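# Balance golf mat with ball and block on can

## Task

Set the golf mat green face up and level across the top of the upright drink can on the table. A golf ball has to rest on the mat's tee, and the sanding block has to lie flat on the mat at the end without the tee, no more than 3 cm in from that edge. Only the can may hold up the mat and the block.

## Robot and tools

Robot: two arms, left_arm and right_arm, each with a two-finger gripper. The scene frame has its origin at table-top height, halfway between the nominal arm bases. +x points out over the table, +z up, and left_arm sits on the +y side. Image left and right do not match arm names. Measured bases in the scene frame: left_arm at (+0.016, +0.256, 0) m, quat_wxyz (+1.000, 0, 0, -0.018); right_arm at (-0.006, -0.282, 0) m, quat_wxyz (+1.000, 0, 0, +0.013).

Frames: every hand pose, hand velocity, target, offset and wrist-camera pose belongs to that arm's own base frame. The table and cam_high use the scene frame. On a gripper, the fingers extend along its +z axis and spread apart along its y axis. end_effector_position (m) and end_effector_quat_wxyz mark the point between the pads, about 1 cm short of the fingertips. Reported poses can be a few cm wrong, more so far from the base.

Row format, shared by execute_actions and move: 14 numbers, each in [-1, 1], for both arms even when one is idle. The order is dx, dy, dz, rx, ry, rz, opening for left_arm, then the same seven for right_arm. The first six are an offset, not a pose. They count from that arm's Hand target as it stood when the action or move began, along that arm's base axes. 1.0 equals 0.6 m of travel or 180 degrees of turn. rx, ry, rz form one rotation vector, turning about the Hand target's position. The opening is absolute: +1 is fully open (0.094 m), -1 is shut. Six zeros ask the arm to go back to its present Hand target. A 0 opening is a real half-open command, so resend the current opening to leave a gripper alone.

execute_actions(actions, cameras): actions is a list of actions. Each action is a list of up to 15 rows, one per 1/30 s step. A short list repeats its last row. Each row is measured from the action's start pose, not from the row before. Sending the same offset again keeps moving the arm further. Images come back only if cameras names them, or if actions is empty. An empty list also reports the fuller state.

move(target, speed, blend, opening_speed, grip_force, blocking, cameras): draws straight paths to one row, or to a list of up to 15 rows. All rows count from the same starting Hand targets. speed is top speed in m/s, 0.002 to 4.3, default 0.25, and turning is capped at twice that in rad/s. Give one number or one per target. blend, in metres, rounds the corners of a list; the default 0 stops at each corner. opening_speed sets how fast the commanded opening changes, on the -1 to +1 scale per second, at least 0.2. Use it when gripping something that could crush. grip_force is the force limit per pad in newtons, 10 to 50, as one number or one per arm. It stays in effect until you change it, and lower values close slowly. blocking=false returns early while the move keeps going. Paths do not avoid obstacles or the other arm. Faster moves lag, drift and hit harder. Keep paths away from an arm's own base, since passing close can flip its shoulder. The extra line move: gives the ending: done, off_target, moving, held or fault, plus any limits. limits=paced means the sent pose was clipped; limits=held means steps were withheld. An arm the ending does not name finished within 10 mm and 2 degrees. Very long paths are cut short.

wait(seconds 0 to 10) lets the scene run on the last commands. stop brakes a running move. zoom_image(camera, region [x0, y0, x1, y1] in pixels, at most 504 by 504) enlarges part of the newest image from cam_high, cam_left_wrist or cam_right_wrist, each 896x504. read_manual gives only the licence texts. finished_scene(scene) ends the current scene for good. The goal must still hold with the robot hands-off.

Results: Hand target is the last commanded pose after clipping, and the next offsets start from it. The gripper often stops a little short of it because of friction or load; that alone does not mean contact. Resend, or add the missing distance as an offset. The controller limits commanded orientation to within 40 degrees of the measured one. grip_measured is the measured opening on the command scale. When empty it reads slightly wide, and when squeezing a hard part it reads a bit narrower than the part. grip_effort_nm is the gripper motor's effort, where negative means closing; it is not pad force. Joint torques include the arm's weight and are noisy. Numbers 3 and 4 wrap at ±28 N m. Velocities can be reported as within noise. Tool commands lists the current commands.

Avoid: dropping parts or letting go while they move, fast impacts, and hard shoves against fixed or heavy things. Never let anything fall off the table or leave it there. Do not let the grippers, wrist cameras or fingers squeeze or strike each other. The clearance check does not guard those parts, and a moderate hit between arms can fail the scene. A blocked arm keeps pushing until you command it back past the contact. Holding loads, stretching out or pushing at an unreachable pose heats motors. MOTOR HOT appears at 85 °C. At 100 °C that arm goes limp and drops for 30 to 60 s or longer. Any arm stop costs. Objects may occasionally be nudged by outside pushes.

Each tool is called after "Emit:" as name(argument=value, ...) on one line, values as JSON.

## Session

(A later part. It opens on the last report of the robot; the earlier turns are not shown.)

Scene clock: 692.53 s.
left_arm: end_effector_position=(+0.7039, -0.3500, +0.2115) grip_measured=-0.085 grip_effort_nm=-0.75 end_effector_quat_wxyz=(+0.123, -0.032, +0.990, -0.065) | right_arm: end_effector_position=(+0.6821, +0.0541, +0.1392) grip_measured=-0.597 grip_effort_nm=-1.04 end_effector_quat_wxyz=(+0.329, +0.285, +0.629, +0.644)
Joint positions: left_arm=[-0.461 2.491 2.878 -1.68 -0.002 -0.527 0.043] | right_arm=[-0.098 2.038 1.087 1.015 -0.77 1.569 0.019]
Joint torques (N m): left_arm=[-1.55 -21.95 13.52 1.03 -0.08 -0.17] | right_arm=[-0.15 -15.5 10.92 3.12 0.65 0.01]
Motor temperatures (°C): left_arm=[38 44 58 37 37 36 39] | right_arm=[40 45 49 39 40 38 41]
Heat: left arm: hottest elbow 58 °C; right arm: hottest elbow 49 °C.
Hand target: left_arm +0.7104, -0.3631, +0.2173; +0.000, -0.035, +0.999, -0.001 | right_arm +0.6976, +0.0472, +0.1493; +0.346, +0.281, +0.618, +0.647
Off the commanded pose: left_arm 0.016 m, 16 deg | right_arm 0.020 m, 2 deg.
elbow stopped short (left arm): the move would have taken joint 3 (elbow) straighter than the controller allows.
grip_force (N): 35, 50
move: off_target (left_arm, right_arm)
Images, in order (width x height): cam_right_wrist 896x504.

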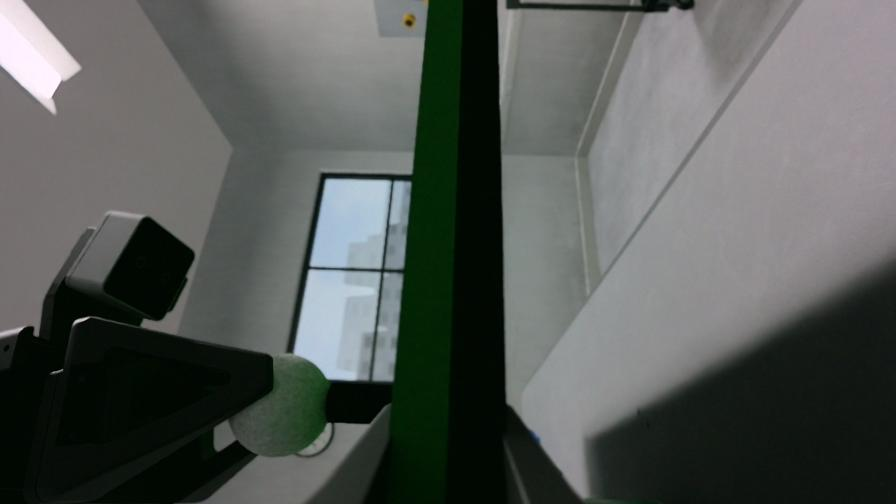

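Emit:
move(target=[0,0,0,0,0,0,0.15,0,0,0,0,0,0,-0.9], opening_speed=0.25, cameras=["cam_right_wrist","cam_left_wrist"])

Emit:
zoom_image(camera="cam_right_wrist", region=[200, 320, 440, 470])

Scene clock: 696.47 s.
left_arm: end_effector_position=(+0.7041, -0.3502, +0.2115) grip_measured=+0.147 grip_effort_nm=0.11 end_effector_quat_wxyz=(+0.123, -0.032, +0.990, -0.065) | right_arm: end_effector_position=(+0.6821, +0.0541, +0.1392) grip_measured=-0.597 grip_effort_nm=-1.04 end_effector_quat_wxyz=(+0.329, +0.285, +0.629, +0.644)
Joint positions: left_arm=[-0.461 2.491 2.878 -1.679 -0.002 -0.527 0.054] | right_arm=[-0.098 2.038 1.087 1.015 -0.77 1.569 0.019]
Joint torques (N m): left_arm=[-0.67 -22.07 13.48 1.43 -0.09 -0.17] | right_arm=[-0.26 -15.56 10.81 3.21 0.63 -0.01]
Motor temperatures (°C): left_arm=[38 44 58 37 37 36 39] | right_arm=[40 45 49 39 40 38 41]
Heat: left arm: hottest elbow 58 °C; right arm: hottest elbow 49 °C.
Hand target: left_arm +0.7104, -0.3631, +0.2173; +0.000, -0.035, +0.999, -0.001 | right_arm +0.6976, +0.0472, +0.1493; +0.346, +0.280, +0.618, +0.647
Off the commanded pose: left_arm 0.016 m, 16 deg | right_arm 0.020 m, 2 deg.
elbow stopped short (left arm): the move would have taken joint 3 (elbow) straighter than the controller allows.
grip_force (N): 35, 50
move: off_target (left_arm, right_arm)
Images, in order (width x height): cam_left_wrist 896x504, cam_right_wrist 896x504.

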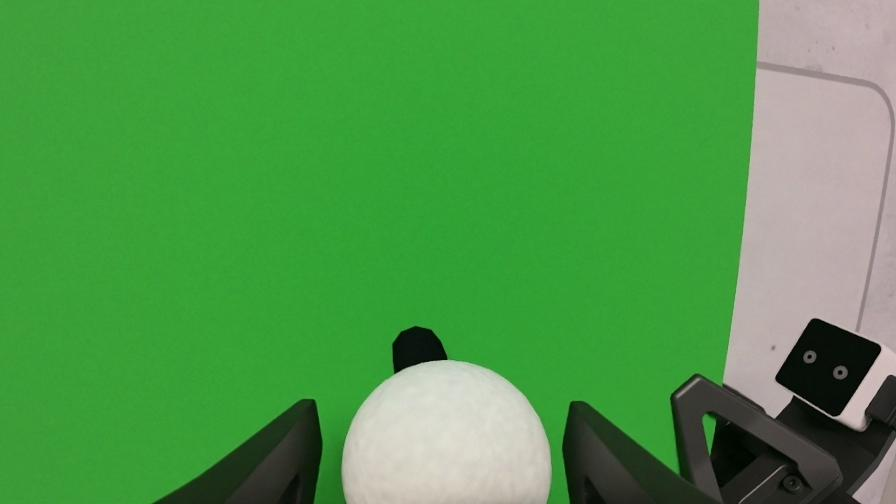

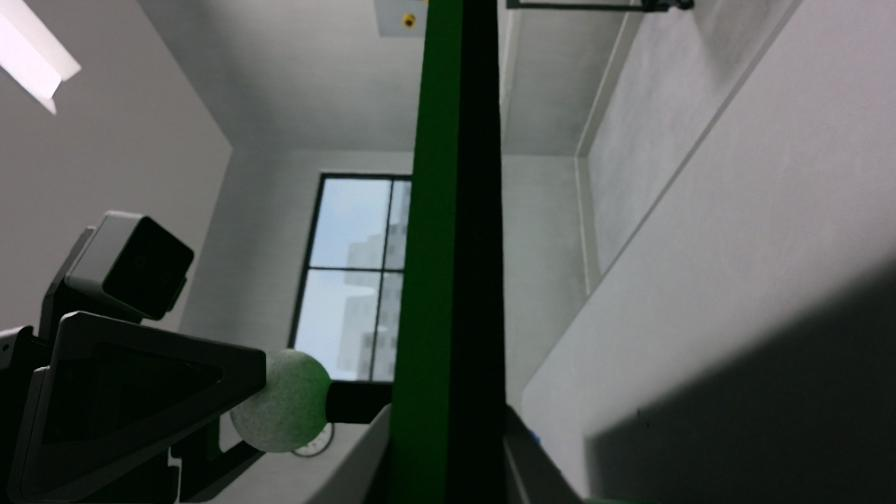

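Scaled by 2.100 from the camera's 896x504 image, which has a finer 1280x720 frame.

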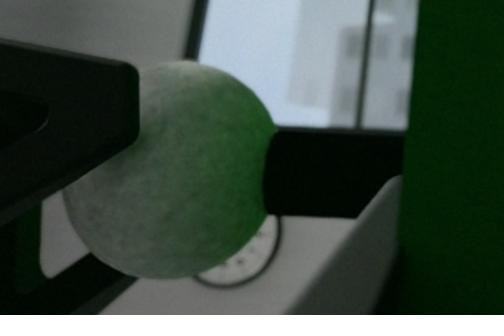

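Emit:
move(target=[[-0.03,0.02,0.1,0,0,0,0.15,0,0,0,0,0,0,-0.9],[-0.1,0.12,0.2,0,0,0,0.15,0,0,0,0,0,0,-0.9],[-0.35,0.75,0.2,0,0,0,0.15,0,0,0,0,0,0,-0.9]], speed=[0.08,0.2,0.35], blend=[0,0.04,0], cameras=["cam_high","cam_right_wrist"])

Scene clock: 704.40 s.
left_arm: end_effector_position=(+0.5042, +0.0894, +0.3384) grip_measured=+0.148 grip_effort_nm=0.11 end_effector_quat_wxyz=(+0.048, -0.045, +0.998, +0.004) | right_arm: end_effector_position=(+0.6821, +0.0541, +0.1392) grip_measured=-0.597 grip_effort_nm=-1.04 end_effector_quat_wxyz=(+0.329, +0.285, +0.629, +0.644)
Joint positions: left_arm=[0.178 1.639 1.854 -1.69 0.005 0.088 0.054] | right_arm=[-0.098 2.038 1.087 1.015 -0.77 1.569 0.019]
Joint torques (N m): left_arm=[-0.5 -14.15 9.05 0.12 -0.12 0.1] | right_arm=[-0.09 -15.5 11.02 3.08 0.65 0.02]
Motor temperatures (°C): left_arm=[38 44 58 37 37 36 39] | right_arm=[40 46 49 39 40 38 41]
Heat: left arm: hottest elbow 58 °C; right arm: hottest elbow 49 °C.
Hand target: left_arm +0.5004, +0.0868, +0.3373; +0.000, -0.035, +0.999, -0.001 | right_arm +0.6976, +0.0472, +0.1493; +0.346, +0.280, +0.618, +0.647
Off the commanded pose: left_arm 0.005 m, 6 deg | right_arm 0.020 m, 2 deg.
elbow stopped short (left arm): the move would have taken joint 3 (elbow) straighter than the controller allows.
joint sent to its limit (left arm) — joint 4 (wrist pitch), lower limit. The joint targets are off in orientation, not in position.
grip_force (N): 35, 50
move: off_target (left_arm, right_arm)
Images, in order (width x height): cam_high 896x504, cam_right_wrist 896x504.

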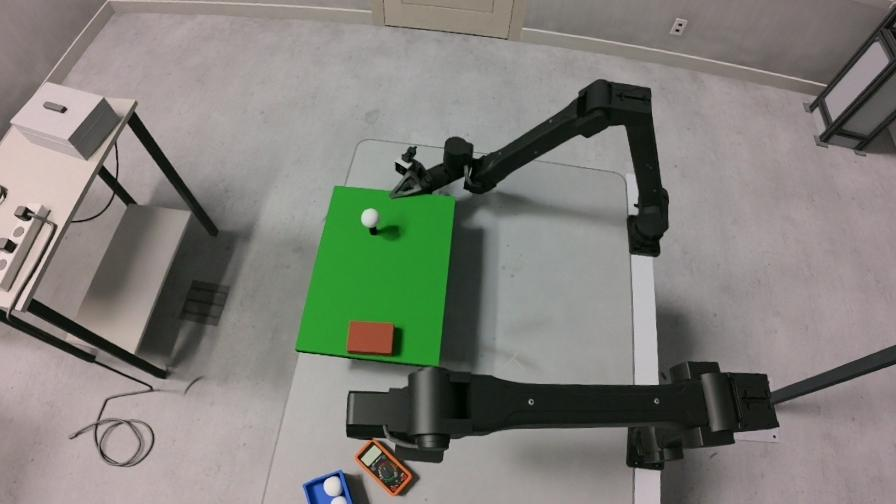

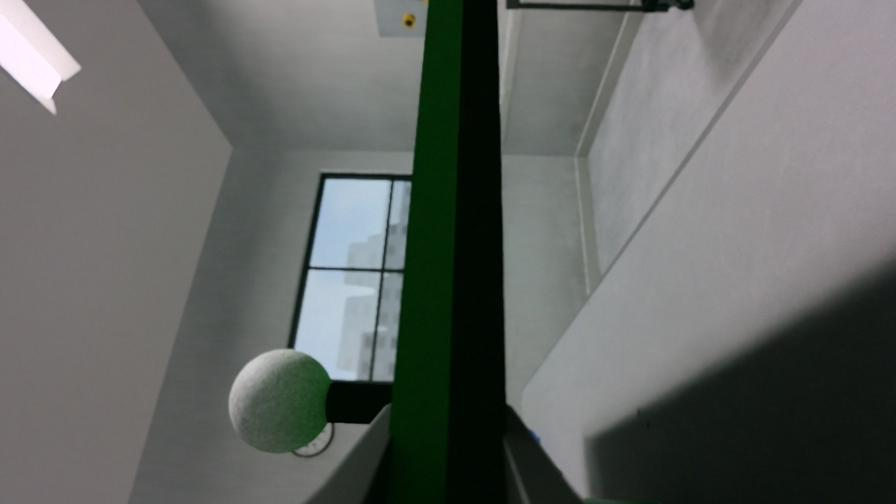

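Emit:
move(target=[0,0,0,0,0,0,0.15,0,0,0,0,0,0,-0.5], opening_speed=0.2, cameras=["cam_high","cam_right_wrist"])

Scene clock: 708.17 s.
left_arm: end_effector_position=(+0.5042, +0.0895, +0.3384) grip_measured=+0.148 grip_effort_nm=0.10 end_effector_quat_wxyz=(+0.048, -0.045, +0.998, +0.004) | right_arm: end_effector_position=(+0.6863, +0.0530, +0.1444) grip_measured=-0.503 grip_effort_nm=0.11 end_effector_quat_wxyz=(+0.334, +0.285, +0.626, +0.645)
Joint positions: left_arm=[0.178 1.639 1.854 -1.69 0.004 0.088 0.054] | right_arm=[-0.098 2.038 1.098 1.016 -0.762 1.573 0.023]
Joint torques (N m): left_arm=[-1.44 -14.45 9.01 -0.01 -0.17 0.04] | right_arm=[-0.15 -15.27 10.14 3.06 0.36 -0.05]
Motor temperatures (°C): left_arm=[38 44 57 37 37 36 38] | right_arm=[40 46 49 39 40 38 41]
Heat: left arm: hottest elbow 57 °C; right arm: hottest elbow 49 °C.
Hand target: left_arm +0.5004, +0.0868, +0.3373; +0.000, -0.035, +0.999, +0.000 | right_arm +0.6976, +0.0474, +0.1493; +0.346, +0.280, +0.619, +0.647
Off the commanded pose: left_arm 0.005 m, 6 deg | right_arm 0.014 m, 2 deg.
joint sent to its limit (left arm) — joint 4 (wrist pitch), lower limit. The joint targets are off in orientation, not in position.
grip_force (N): 35, 50
move: off_target (left_arm, right_arm)
Images, in order (width x height): cam_high 896x504, cam_right_wrist 896x504.

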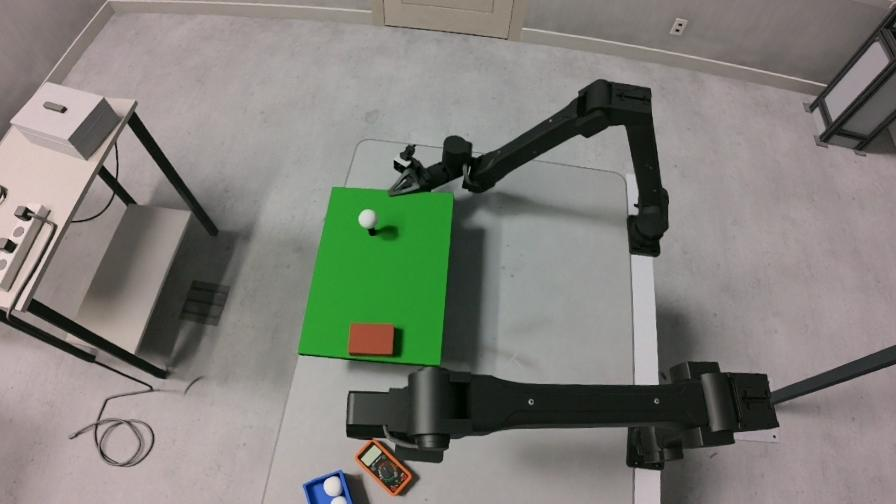

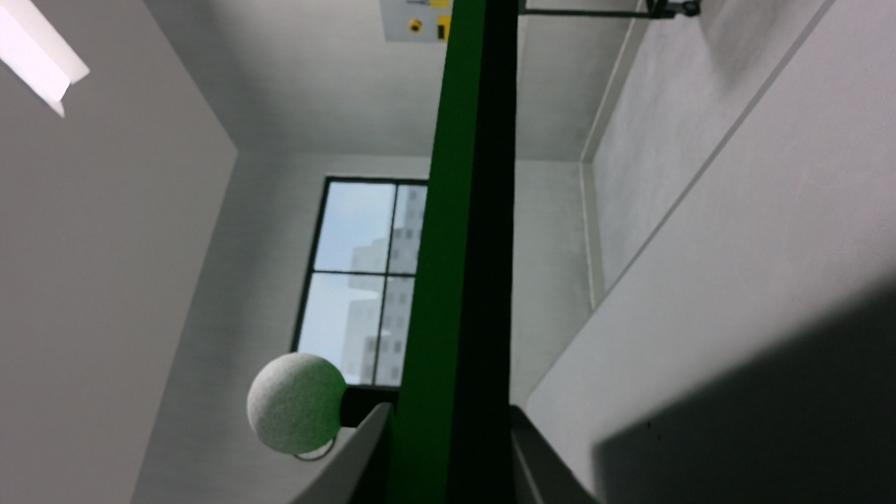

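Emit:
move(target=[0,0,0,0,0,0,0.15,0,0,-0.018,0,0,0,-0.5], speed=0.03, cameras=["cam_high","cam_right_wrist"])

Scene clock: 712.10 s.
left_arm: end_effector_position=(+0.5042, +0.0895, +0.3384) grip_measured=+0.148 grip_effort_nm=0.11 end_effector_quat_wxyz=(+0.048, -0.045, +0.998, +0.004) | right_arm: end_effector_position=(+0.6861, +0.0528, +0.1418) grip_measured=-0.502 grip_effort_nm=0.10 end_effector_quat_wxyz=(+0.338, +0.281, +0.624, +0.646)
Joint positions: left_arm=[0.178 1.639 1.854 -1.69 0.004 0.088 0.054] | right_arm=[-0.098 2.049 1.098 1.04 -0.761 1.573 0.023]
Joint torques (N m): left_arm=[-1.26 -13.98 9.11 0.12 -0.13 0.02] | right_arm=[-0.15 -14.51 9.99 2.96 0.33 -0.04]
Motor temperatures (°C): left_arm=[38 44 56 37 37 36 38] | right_arm=[40 46 49 39 40 38 41]
Heat: left arm: hottest elbow 56 °C; right arm: hottest elbow 49 °C.
Hand target: left_arm +0.5004, +0.0868, +0.3373; +0.000, -0.035, +0.999, +0.000 | right_arm +0.6976, +0.0474, +0.1382; +0.346, +0.281, +0.619, +0.647
Off the commanded pose: left_arm 0.005 m, 6 deg | right_arm 0.013 m, 1 deg.
joint sent to its limit (left arm) — joint 4 (wrist pitch), lower limit. The joint targets are off in orientation, not in position.
grip_force (N): 35, 50
move: off_target (left_arm, right_arm)
Images, in order (width x height): cam_high 896x504, cam_right_wrist 896x504.

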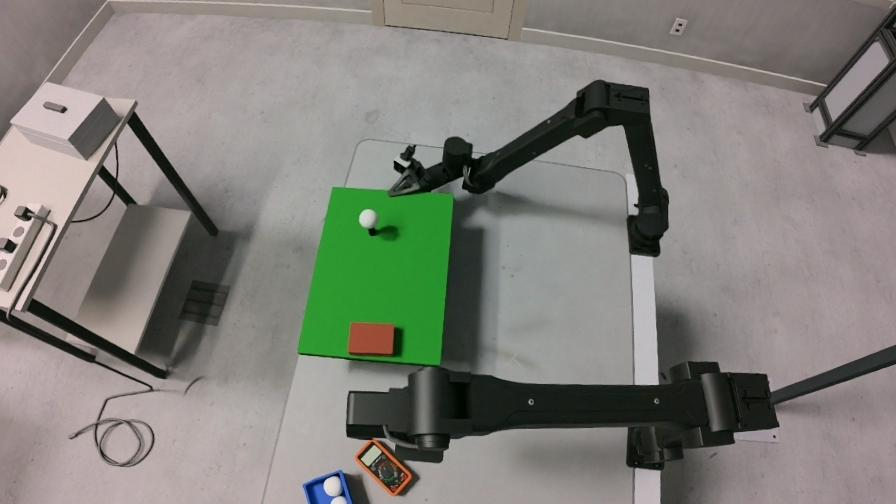

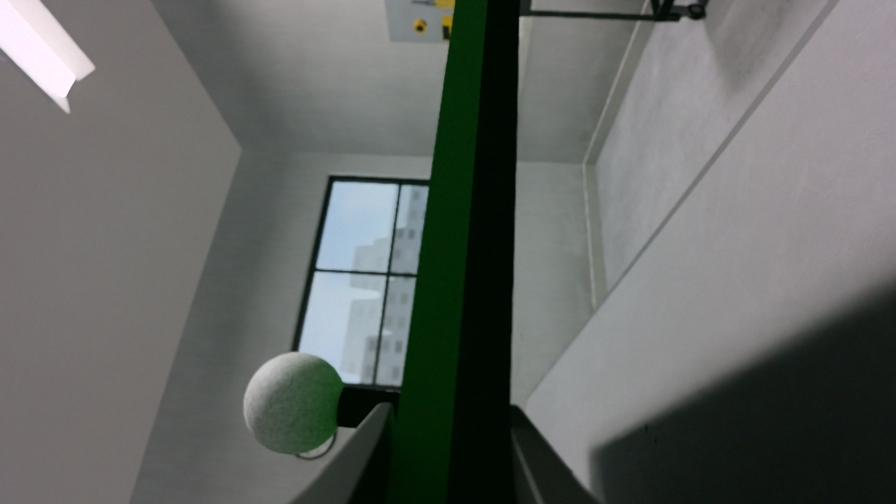

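Emit:
zoom_image(camera="cam_right_wrist", region=[330, 330, 580, 504])

Scaled by 2.016 from the camera's 896x504 image, which has a finer 1280x720 frame.

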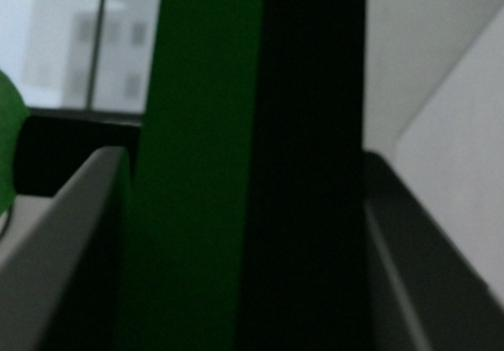

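Emit:
move(target=[0,0,0,0,0,0,0.15,0,0,-0.004,0,0,0,-0.25], opening_speed=0.2, speed=0.03, cameras=["cam_high","cam_right_wrist"])

Scene clock: 718.27 s.
left_arm: end_effector_position=(+0.5042, +0.0895, +0.3384) grip_measured=+0.148 grip_effort_nm=0.10 end_effector_quat_wxyz=(+0.048, -0.045, +0.998, +0.004) | right_arm: end_effector_position=(+0.6877, +0.0523, +0.1421) grip_measured=-0.253 grip_effort_nm=0.12 end_effector_quat_wxyz=(+0.341, +0.280, +0.622, +0.646)
Joint positions: left_arm=[0.178 1.639 1.854 -1.69 0.004 0.088 0.054] | right_arm=[-0.098 2.054 1.103 1.045 -0.758 1.573 0.035]
Joint torques (N m): left_arm=[-1.03 -14.45 9.17 0.1 -0.17 0.04] | right_arm=[-0.26 -14.39 9.76 3.03 0.18 -0.06]
Motor temperatures (°C): left_arm=[38 44 56 37 37 36 38] | right_arm=[40 46 49 39 40 38 41]
Heat: left arm: hottest elbow 56 °C; right arm: hottest elbow 49 °C.
Hand target: left_arm +0.5004, +0.0868, +0.3373; +0.000, -0.035, +0.999, +0.000 | right_arm +0.6976, +0.0474, +0.1360; +0.346, +0.280, +0.619, +0.647
Off the commanded pose: left_arm 0.005 m, 6 deg | right_arm 0.013 m, 1 deg.
joint sent to its limit (left arm) — joint 4 (wrist pitch), lower limit. The joint targets are off in orientation, not in position.
grip_force (N): 35, 50
move: off_target (left_arm, right_arm)
Images, in order (width x height): cam_high 896x504, cam_right_wrist 896x504.

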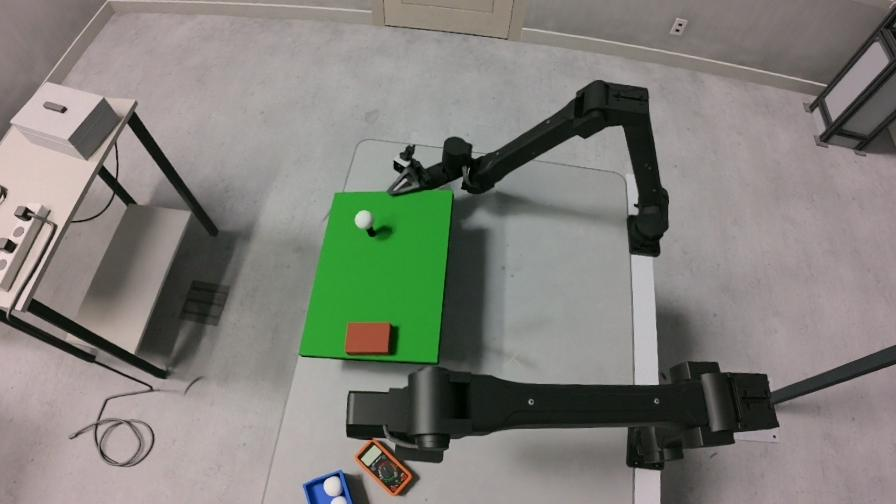

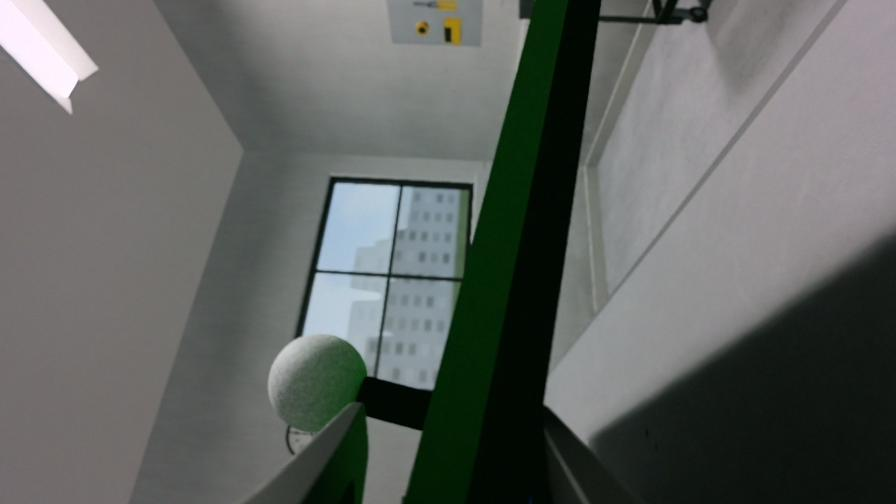

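Emit:
move(target=[0,0,0,0,0,0,0.15,0,0,0.01,0,0,0,-0.9], opening_speed=0.2, speed=0.02, cameras=["cam_high","cam_right_wrist","cam_left_wrist"])

Scene clock: 729.07 s.
left_arm: end_effector_position=(+0.5042, +0.0895, +0.3384) grip_measured=+0.148 grip_effort_nm=0.11 end_effector_quat_wxyz=(+0.048, -0.045, +0.998, +0.004) | right_arm: end_effector_position=(+0.6879, +0.0521, +0.1421) grip_measured=-0.589 grip_effort_nm=-1.04 end_effector_quat_wxyz=(+0.337, +0.284, +0.621, +0.648)
Joint positions: left_arm=[0.178 1.639 1.854 -1.69 0.004 0.088 0.054] | right_arm=[-0.098 2.054 1.103 1.045 -0.757 1.585 0.019]
Joint torques (N m): left_arm=[-0.97 -14.33 9.18 0.1 -0.15 0.07] | right_arm=[-0.03 -14.74 9.74 2.44 0.16 -0.17]
Motor temperatures (°C): left_arm=[38 43 55 37 37 36 38] | right_arm=[40 46 49 39 40 38 41]
Heat: left arm: hottest elbow 55 °C; right arm: hottest elbow 49 °C.
Hand target: left_arm +0.5004, +0.0868, +0.3373; +0.000, -0.035, +0.999, +0.000 | right_arm +0.6976, +0.0474, +0.1420; +0.346, +0.280, +0.619, +0.647
Off the commanded pose: left_arm 0.005 m, 6 deg | right_arm 0.011 m, 1 deg.
joint sent to its limit (left arm) — joint 4 (wrist pitch), lower limit. The joint targets are off in orientation, not in position.
grip_force (N): 35, 50
move: off_target (left_arm, right_arm)

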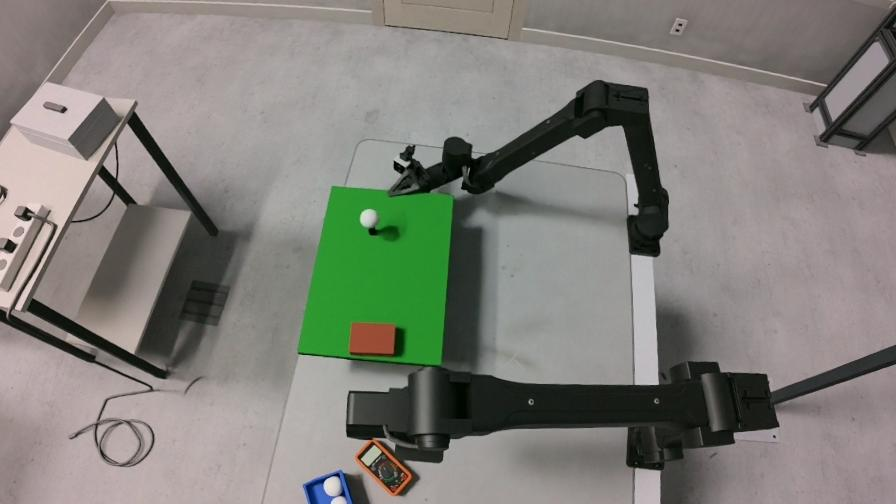

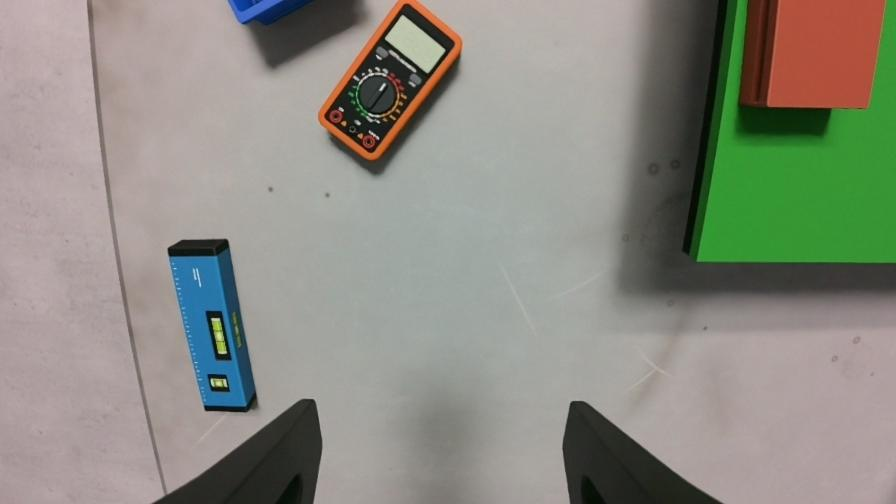

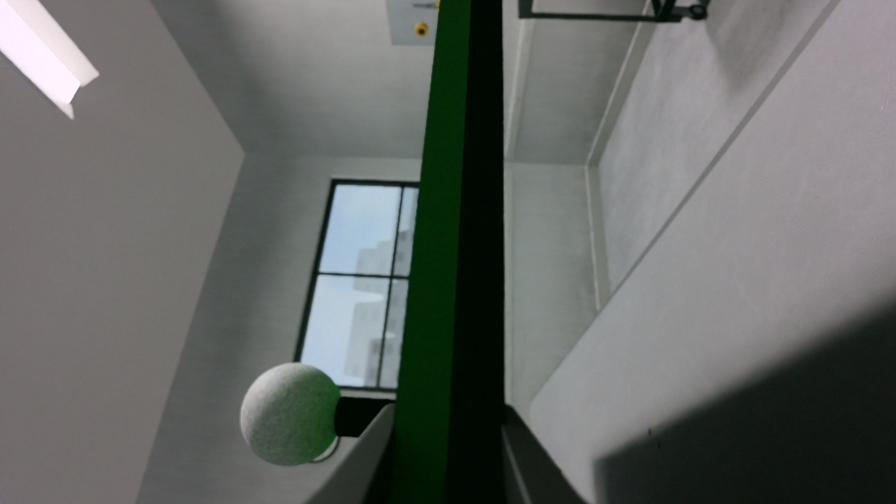

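Emit:
move(target=[[-0.25,-0.2,0,0.401,-0.374,-0.401,0.15,0,0,0,0,0,0,-0.9],[-0.25,-0.485,-0.33,0.401,-0.374,-0.401,0.15,0,0,0,0,0,0,-0.9]], speed=0.3, cameras=["cam_high","cam_left_wrist"])

Scene clock: 743.87 s.
left_arm: end_effector_position=(+0.3459, -0.1935, +0.1338) grip_measured=+0.148 grip_effort_nm=0.10 end_effector_quat_wxyz=(+0.491, +0.504, +0.507, +0.498) | right_arm: end_effector_position=(+0.6879, +0.0521, +0.1421) grip_measured=-0.589 grip_effort_nm=-1.04 end_effector_quat_wxyz=(+0.337, +0.284, +0.621, +0.648)
Joint positions: left_arm=[-0.847 1.568 0.255 1.28 -0.857 1.551 0.054] | right_arm=[-0.098 2.054 1.103 1.045 -0.757 1.585 0.019]
Joint torques (N m): left_arm=[-0.91 -5.77 6.12 2.25 -0.1 0.02] | right_arm=[-0.38 -15.27 9.76 2.45 0.15 -0.15]
Heat: left arm: hottest elbow 54 °C; right arm: hottest elbow 49 °C.
Hand target: left_arm +0.3504, -0.2041, +0.1393; +0.500, +0.500, +0.501, +0.499 | right_arm +0.6976, +0.0474, +0.1420; +0.346, +0.280, +0.619, +0.647
Off the commanded pose: left_arm 0.013 m, 1 deg | right_arm 0.011 m, 1 deg.
grip_force (N): 35, 50
move: off_target (left_arm, right_arm)
Images, in order (width x height): cam_high 896x504, cam_left_wrist 896x504.

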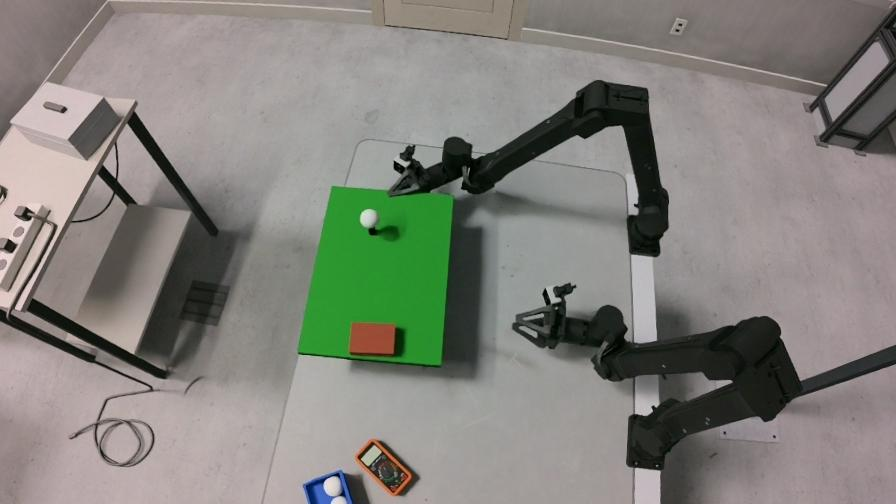

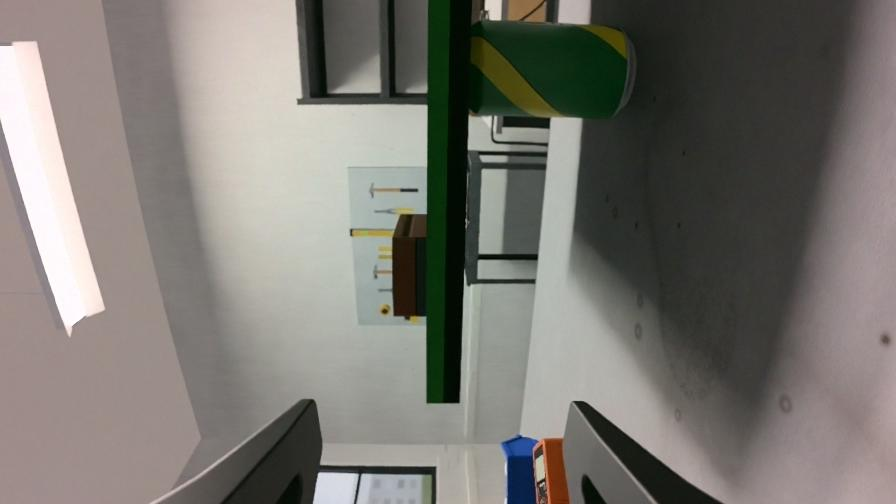

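Emit:
move(target=[0.29,0,0.003,0,0,0,0.15,0,0,0,0,0,0,-0.9], speed=0.12, cameras=["cam_high","cam_left_wrist"])

Scene clock: 754.80 s.
left_arm: end_effector_position=(+0.5123, -0.2027, +0.1409) grip_measured=+0.148 grip_effort_nm=0.10 end_effector_quat_wxyz=(+0.504, +0.499, +0.503, +0.494) | right_arm: end_effector_position=(+0.6879, +0.0521, +0.1421) grip_measured=-0.589 grip_effort_nm=-1.04 end_effector_quat_wxyz=(+0.337, +0.284, +0.621, +0.648)
Joint positions: left_arm=[-0.536 1.762 0.621 1.137 -0.529 1.554 0.054] | right_arm=[-0.098 2.054 1.103 1.045 -0.757 1.585 0.019]
Joint torques (N m): left_arm=[0.26 -9.64 8.35 1.25 0.05 -0.02] | right_arm=[0.09 -15.27 9.73 2.41 0.15 -0.14]
Heat: left arm: hottest elbow 52 °C; right arm: hottest elbow 48 °C.
Hand target: left_arm +0.5244, -0.2042, +0.1412; +0.500, +0.500, +0.501, +0.499 | right_arm +0.6976, +0.0474, +0.1420; +0.346, +0.280, +0.619, +0.647
Off the commanded pose: left_arm 0.012 m, 1 deg | right_arm 0.011 m, 1 deg.
grip_force (N): 35, 50
move: off_target (left_arm, right_arm)
Images, in order (width x height): cam_high 896x504, cam_left_wrist 896x504.

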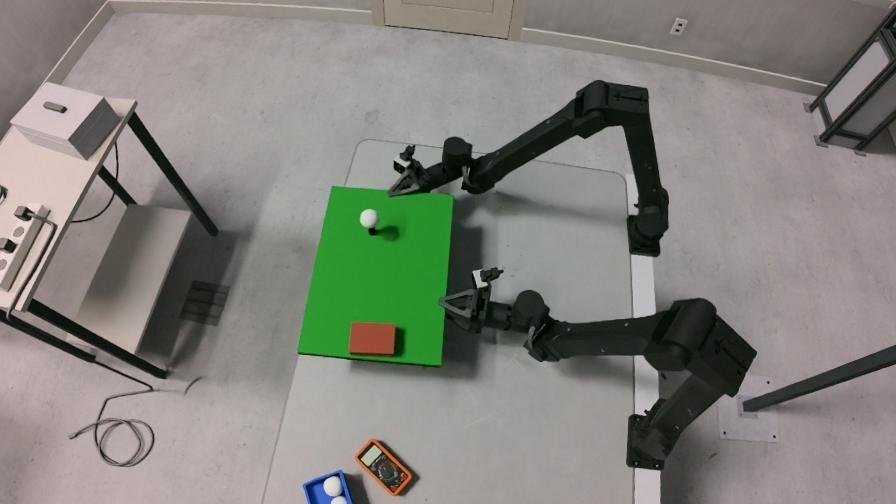

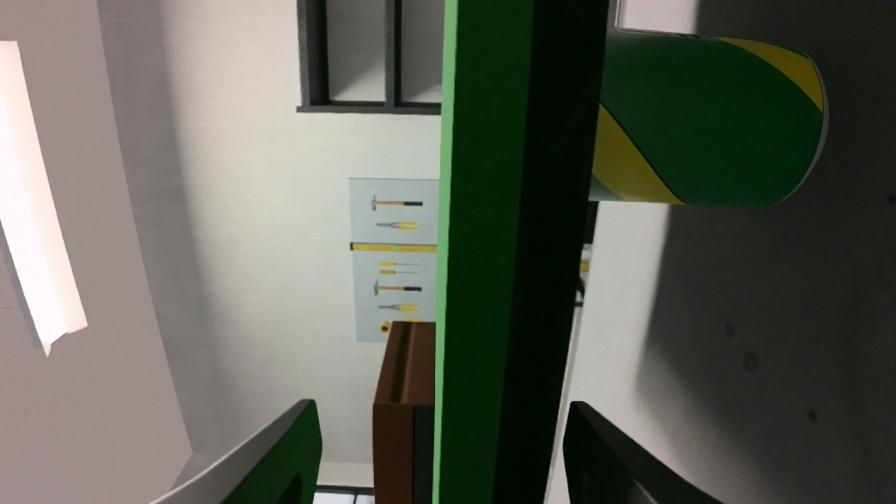

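Emit:
move(target=[0.018,0,-0.011,0,0,0,0.15,0,0,0,0,0,0,-0.9], speed=0.05, cameras=["cam_left_wrist"])

Scene clock: 757.40 s.
left_arm: end_effector_position=(+0.5227, -0.2038, +0.1326) grip_measured=+0.148 grip_effort_nm=0.10 end_effector_quat_wxyz=(+0.502, +0.502, +0.503, +0.493) | right_arm: end_effector_position=(+0.6879, +0.0521, +0.1421) grip_measured=-0.589 grip_effort_nm=-1.04 end_effector_quat_wxyz=(+0.337, +0.284, +0.621, +0.648)
Joint positions: left_arm=[-0.525 1.797 0.647 1.137 -0.517 1.554 0.054] | right_arm=[-0.098 2.054 1.103 1.045 -0.757 1.585 0.019]
Joint torques (N m): left_arm=[0.44 -10.52 8.06 1.62 0.07 -0.01] | right_arm=[-0.38 -15.44 9.76 2.41 0.13 -0.17]
Heat: left arm: hottest elbow 52 °C; right arm: hottest elbow 48 °C.
Hand target: left_arm +0.5352, -0.2041, +0.1346; +0.500, +0.500, +0.501, +0.499 | right_arm +0.6976, +0.0474, +0.1420; +0.346, +0.280, +0.619, +0.647
Off the commanded pose: left_arm 0.013 m, 1 deg | right_arm 0.011 m, 1 deg.
grip_force (N): 35, 50
move: off_target (left_arm, right_arm)
Images, in order (width x height): cam_left_wrist 896x504.

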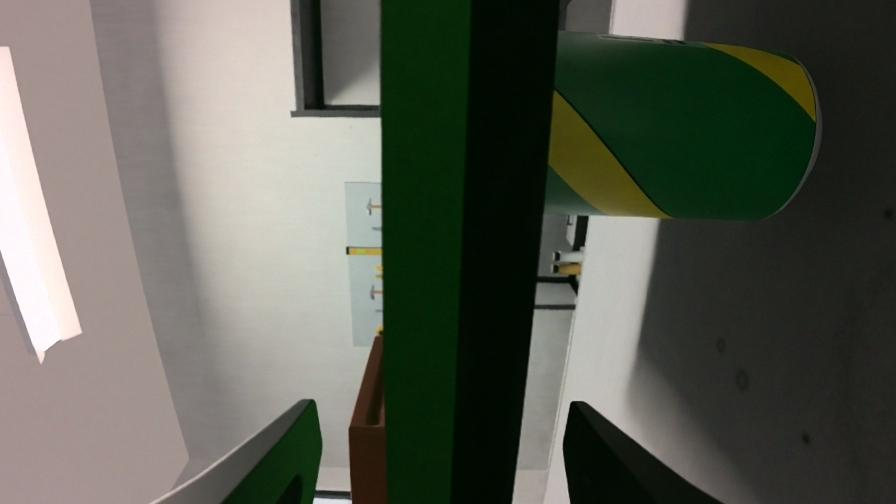

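Emit:
move(target=[[0,0,0.009,0,0,0,0.15,0,0,0,0,0,0,-0.9],[0,0,0.009,0,0,0,-0.9,0,0,0,0,0,0,-0.9]], speed=0.05, grip_force=50, opening_speed=0.4, cameras=["cam_left_wrist","cam_right_wrist"])

Scene clock: 763.27 s.
left_arm: end_effector_position=(+0.5233, -0.2041, +0.1314) grip_measured=-0.589 grip_effort_nm=-1.03 end_effector_quat_wxyz=(+0.498, +0.506, +0.503, +0.493) | right_arm: end_effector_position=(+0.6879, +0.0521, +0.1421) grip_measured=-0.589 grip_effort_nm=-1.04 end_effector_quat_wxyz=(+0.337, +0.285, +0.620, +0.648)
Joint positions: left_arm=[-0.525 1.797 0.649 1.128 -0.517 1.559 0.019] | right_arm=[-0.098 2.054 1.103 1.045 -0.757 1.586 0.019]
Joint torques (N m): left_arm=[-0.15 -11.63 8.13 1.26 0.08 -0.05] | right_arm=[-0.21 -15.5 9.77 2.44 0.14 -0.14]
Heat: left arm: hottest elbow 52 °C; right arm: hottest elbow 48 °C.
Hand target: left_arm +0.5352, -0.2041, +0.1401; +0.500, +0.500, +0.501, +0.500 | right_arm +0.6976, +0.0474, +0.1420; +0.346, +0.280, +0.619, +0.647
Off the commanded pose: left_arm 0.015 m, 1 deg | right_arm 0.011 m, 1 deg.
move: off_target (left_arm, right_arm); target 2's new opening was sent with left_arm's hand 0.015 m and 1 deg from that target
Images, in order (width x height): cam_left_wrist 896x504, cam_right_wrist 896x504.

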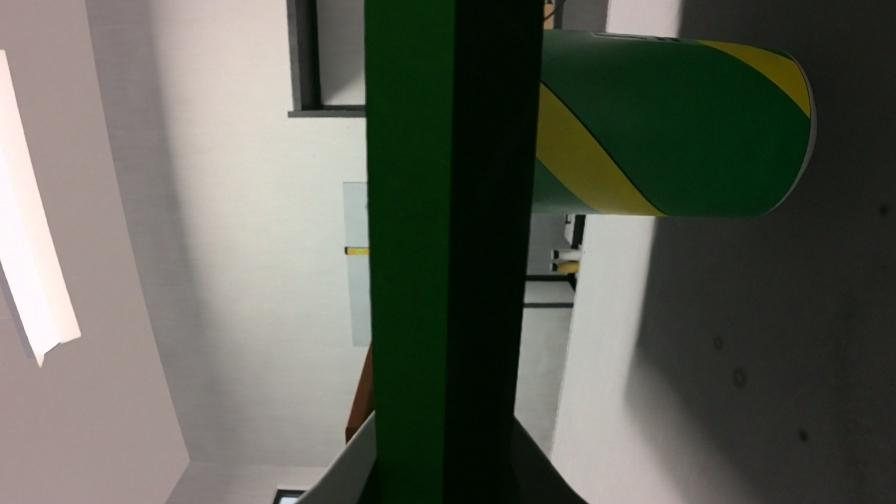

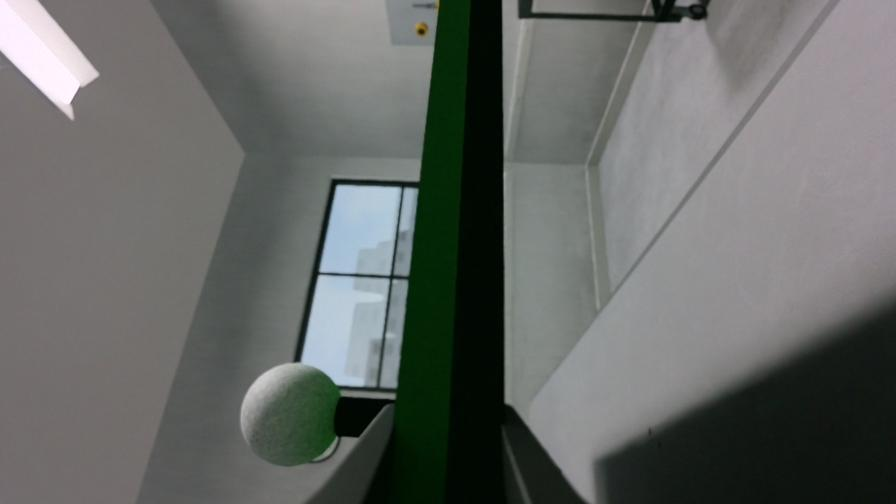

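Emit:
move(target=[0,0,0.036,0,0,0,-0.9,0,0,0.036,0,0,0,-0.9], speed=0.04, cameras=["cam_high","cam_left_wrist","cam_right_wrist"])

Scene clock: 765.50 s.
left_arm: end_effector_position=(+0.5229, -0.2042, +0.1365) grip_measured=-0.589 grip_effort_nm=-1.03 end_effector_quat_wxyz=(+0.487, +0.518, +0.505, +0.489) | right_arm: end_effector_position=(+0.6884, +0.0521, +0.1395) grip_measured=-0.590 grip_effort_nm=-1.04 end_effector_quat_wxyz=(+0.324, +0.298, +0.624, +0.645)
Joint positions: left_arm=[-0.524 1.755 0.65 1.049 -0.513 1.559 0.019] | right_arm=[-0.098 2.044 1.103 1.001 -0.757 1.591 0.019]
Joint torques (N m): left_arm=[0.5 -13.68 8.51 1.81 -0.11 -0.02] | right_arm=[-0.38 -18.02 9.77 2.41 0.13 -0.21]
Heat: left arm: hottest elbow 52 °C; right arm: hottest elbow 48 °C.
Hand target: left_arm +0.5351, -0.2041, +0.1615; +0.500, +0.500, +0.501, +0.499 | right_arm +0.6976, +0.0474, +0.1634; +0.346, +0.281, +0.619, +0.647
Off the commanded pose: left_arm 0.028 m, 3 deg | right_arm 0.026 m, 3 deg.
move: off_target (left_arm, right_arm)

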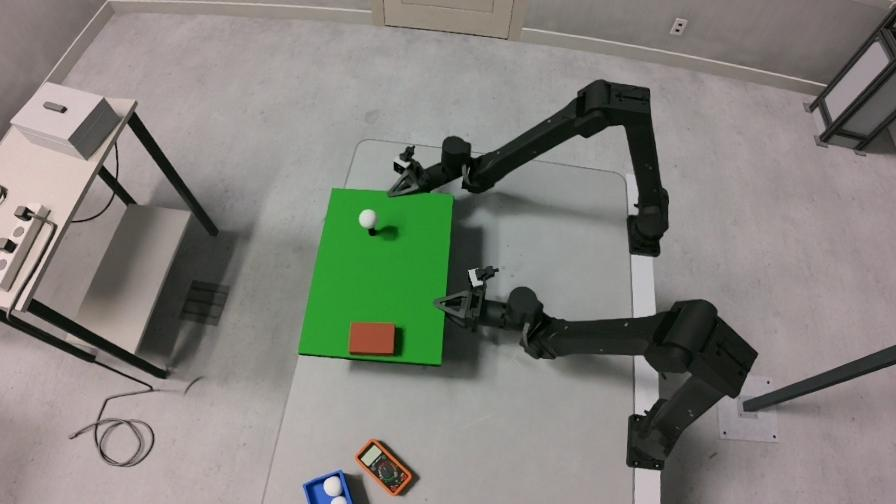

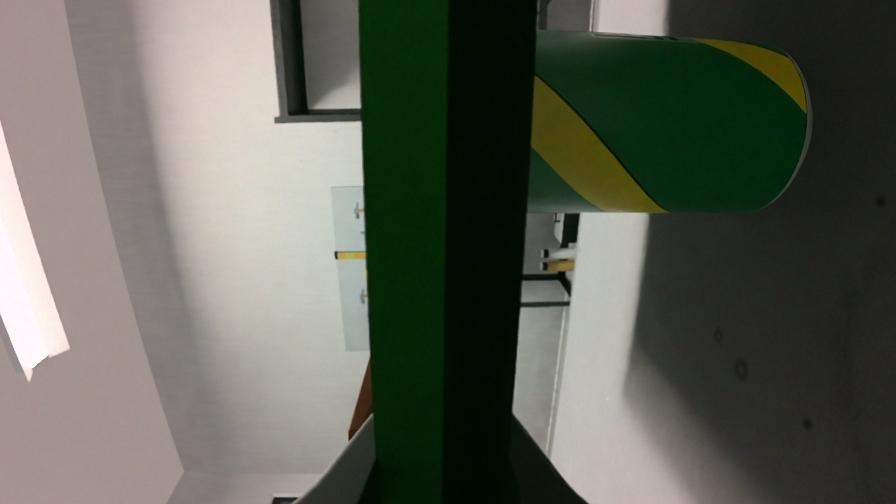

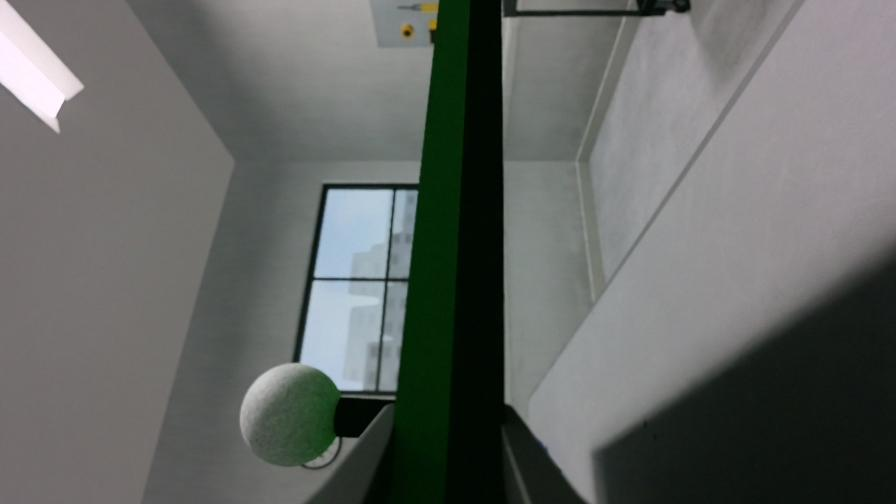

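Emit:
move(target=[0,0,0.015,0,0,0,-0.9,0,0,0.045,0,0,0,-0.9], speed=0.04, cameras=["cam_high","cam_left_wrist","cam_right_wrist"])

Scene clock: 769.00 s.
left_arm: end_effector_position=(+0.5223, -0.2039, +0.1391) grip_measured=-0.589 grip_effort_nm=-1.03 end_effector_quat_wxyz=(+0.485, +0.519, +0.511, +0.484) | right_arm: end_effector_position=(+0.6886, +0.0521, +0.1463) grip_measured=-0.591 grip_effort_nm=-1.04 end_effector_quat_wxyz=(+0.314, +0.308, +0.630, +0.640)
Joint positions: left_arm=[-0.524 1.735 0.65 1.015 -0.513 1.542 0.019] | right_arm=[-0.098 2.013 1.103 0.933 -0.757 1.585 0.019]
Joint torques (N m): left_arm=[0.32 -13.74 8.95 1.55 -0.16 0.12] | right_arm=[-0.09 -19.49 10.04 2.82 0.13 -0.14]
Heat: left arm: hottest elbow 51 °C; right arm: hottest elbow 48 °C.
Hand target: left_arm +0.5351, -0.2041, +0.1704; +0.500, +0.500, +0.501, +0.499 | right_arm +0.6976, +0.0474, +0.1906; +0.346, +0.281, +0.619, +0.647
Off the commanded pose: left_arm 0.034 m, 3 deg | right_arm 0.045 m, 5 deg.
move: off_target (left_arm, right_arm)

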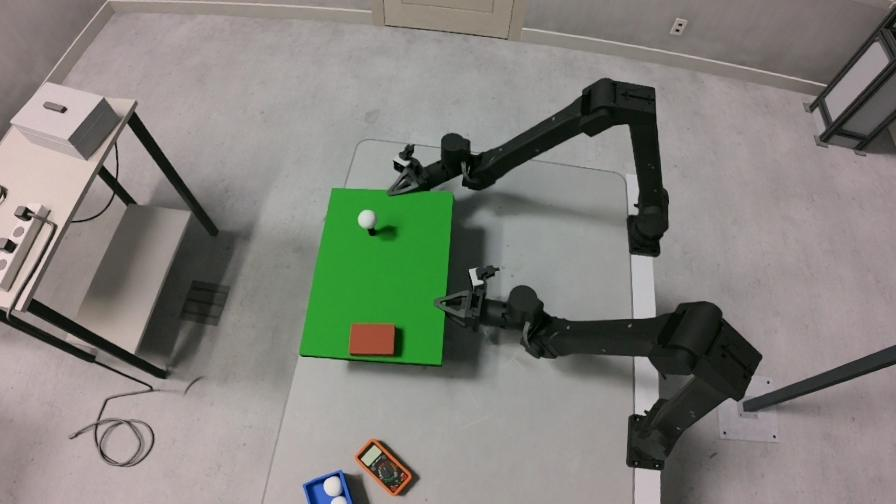

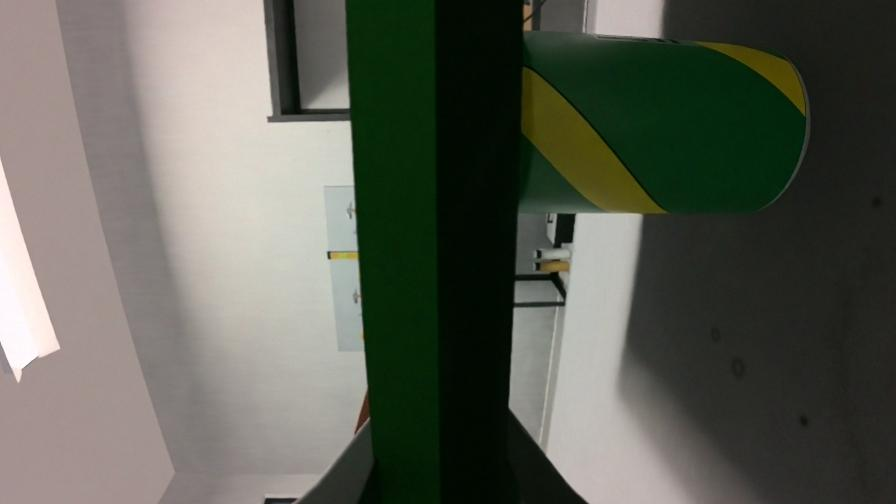

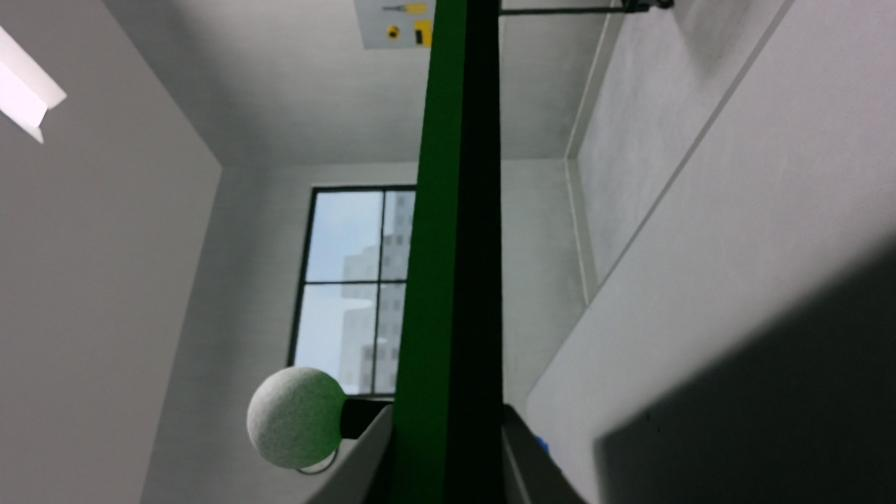

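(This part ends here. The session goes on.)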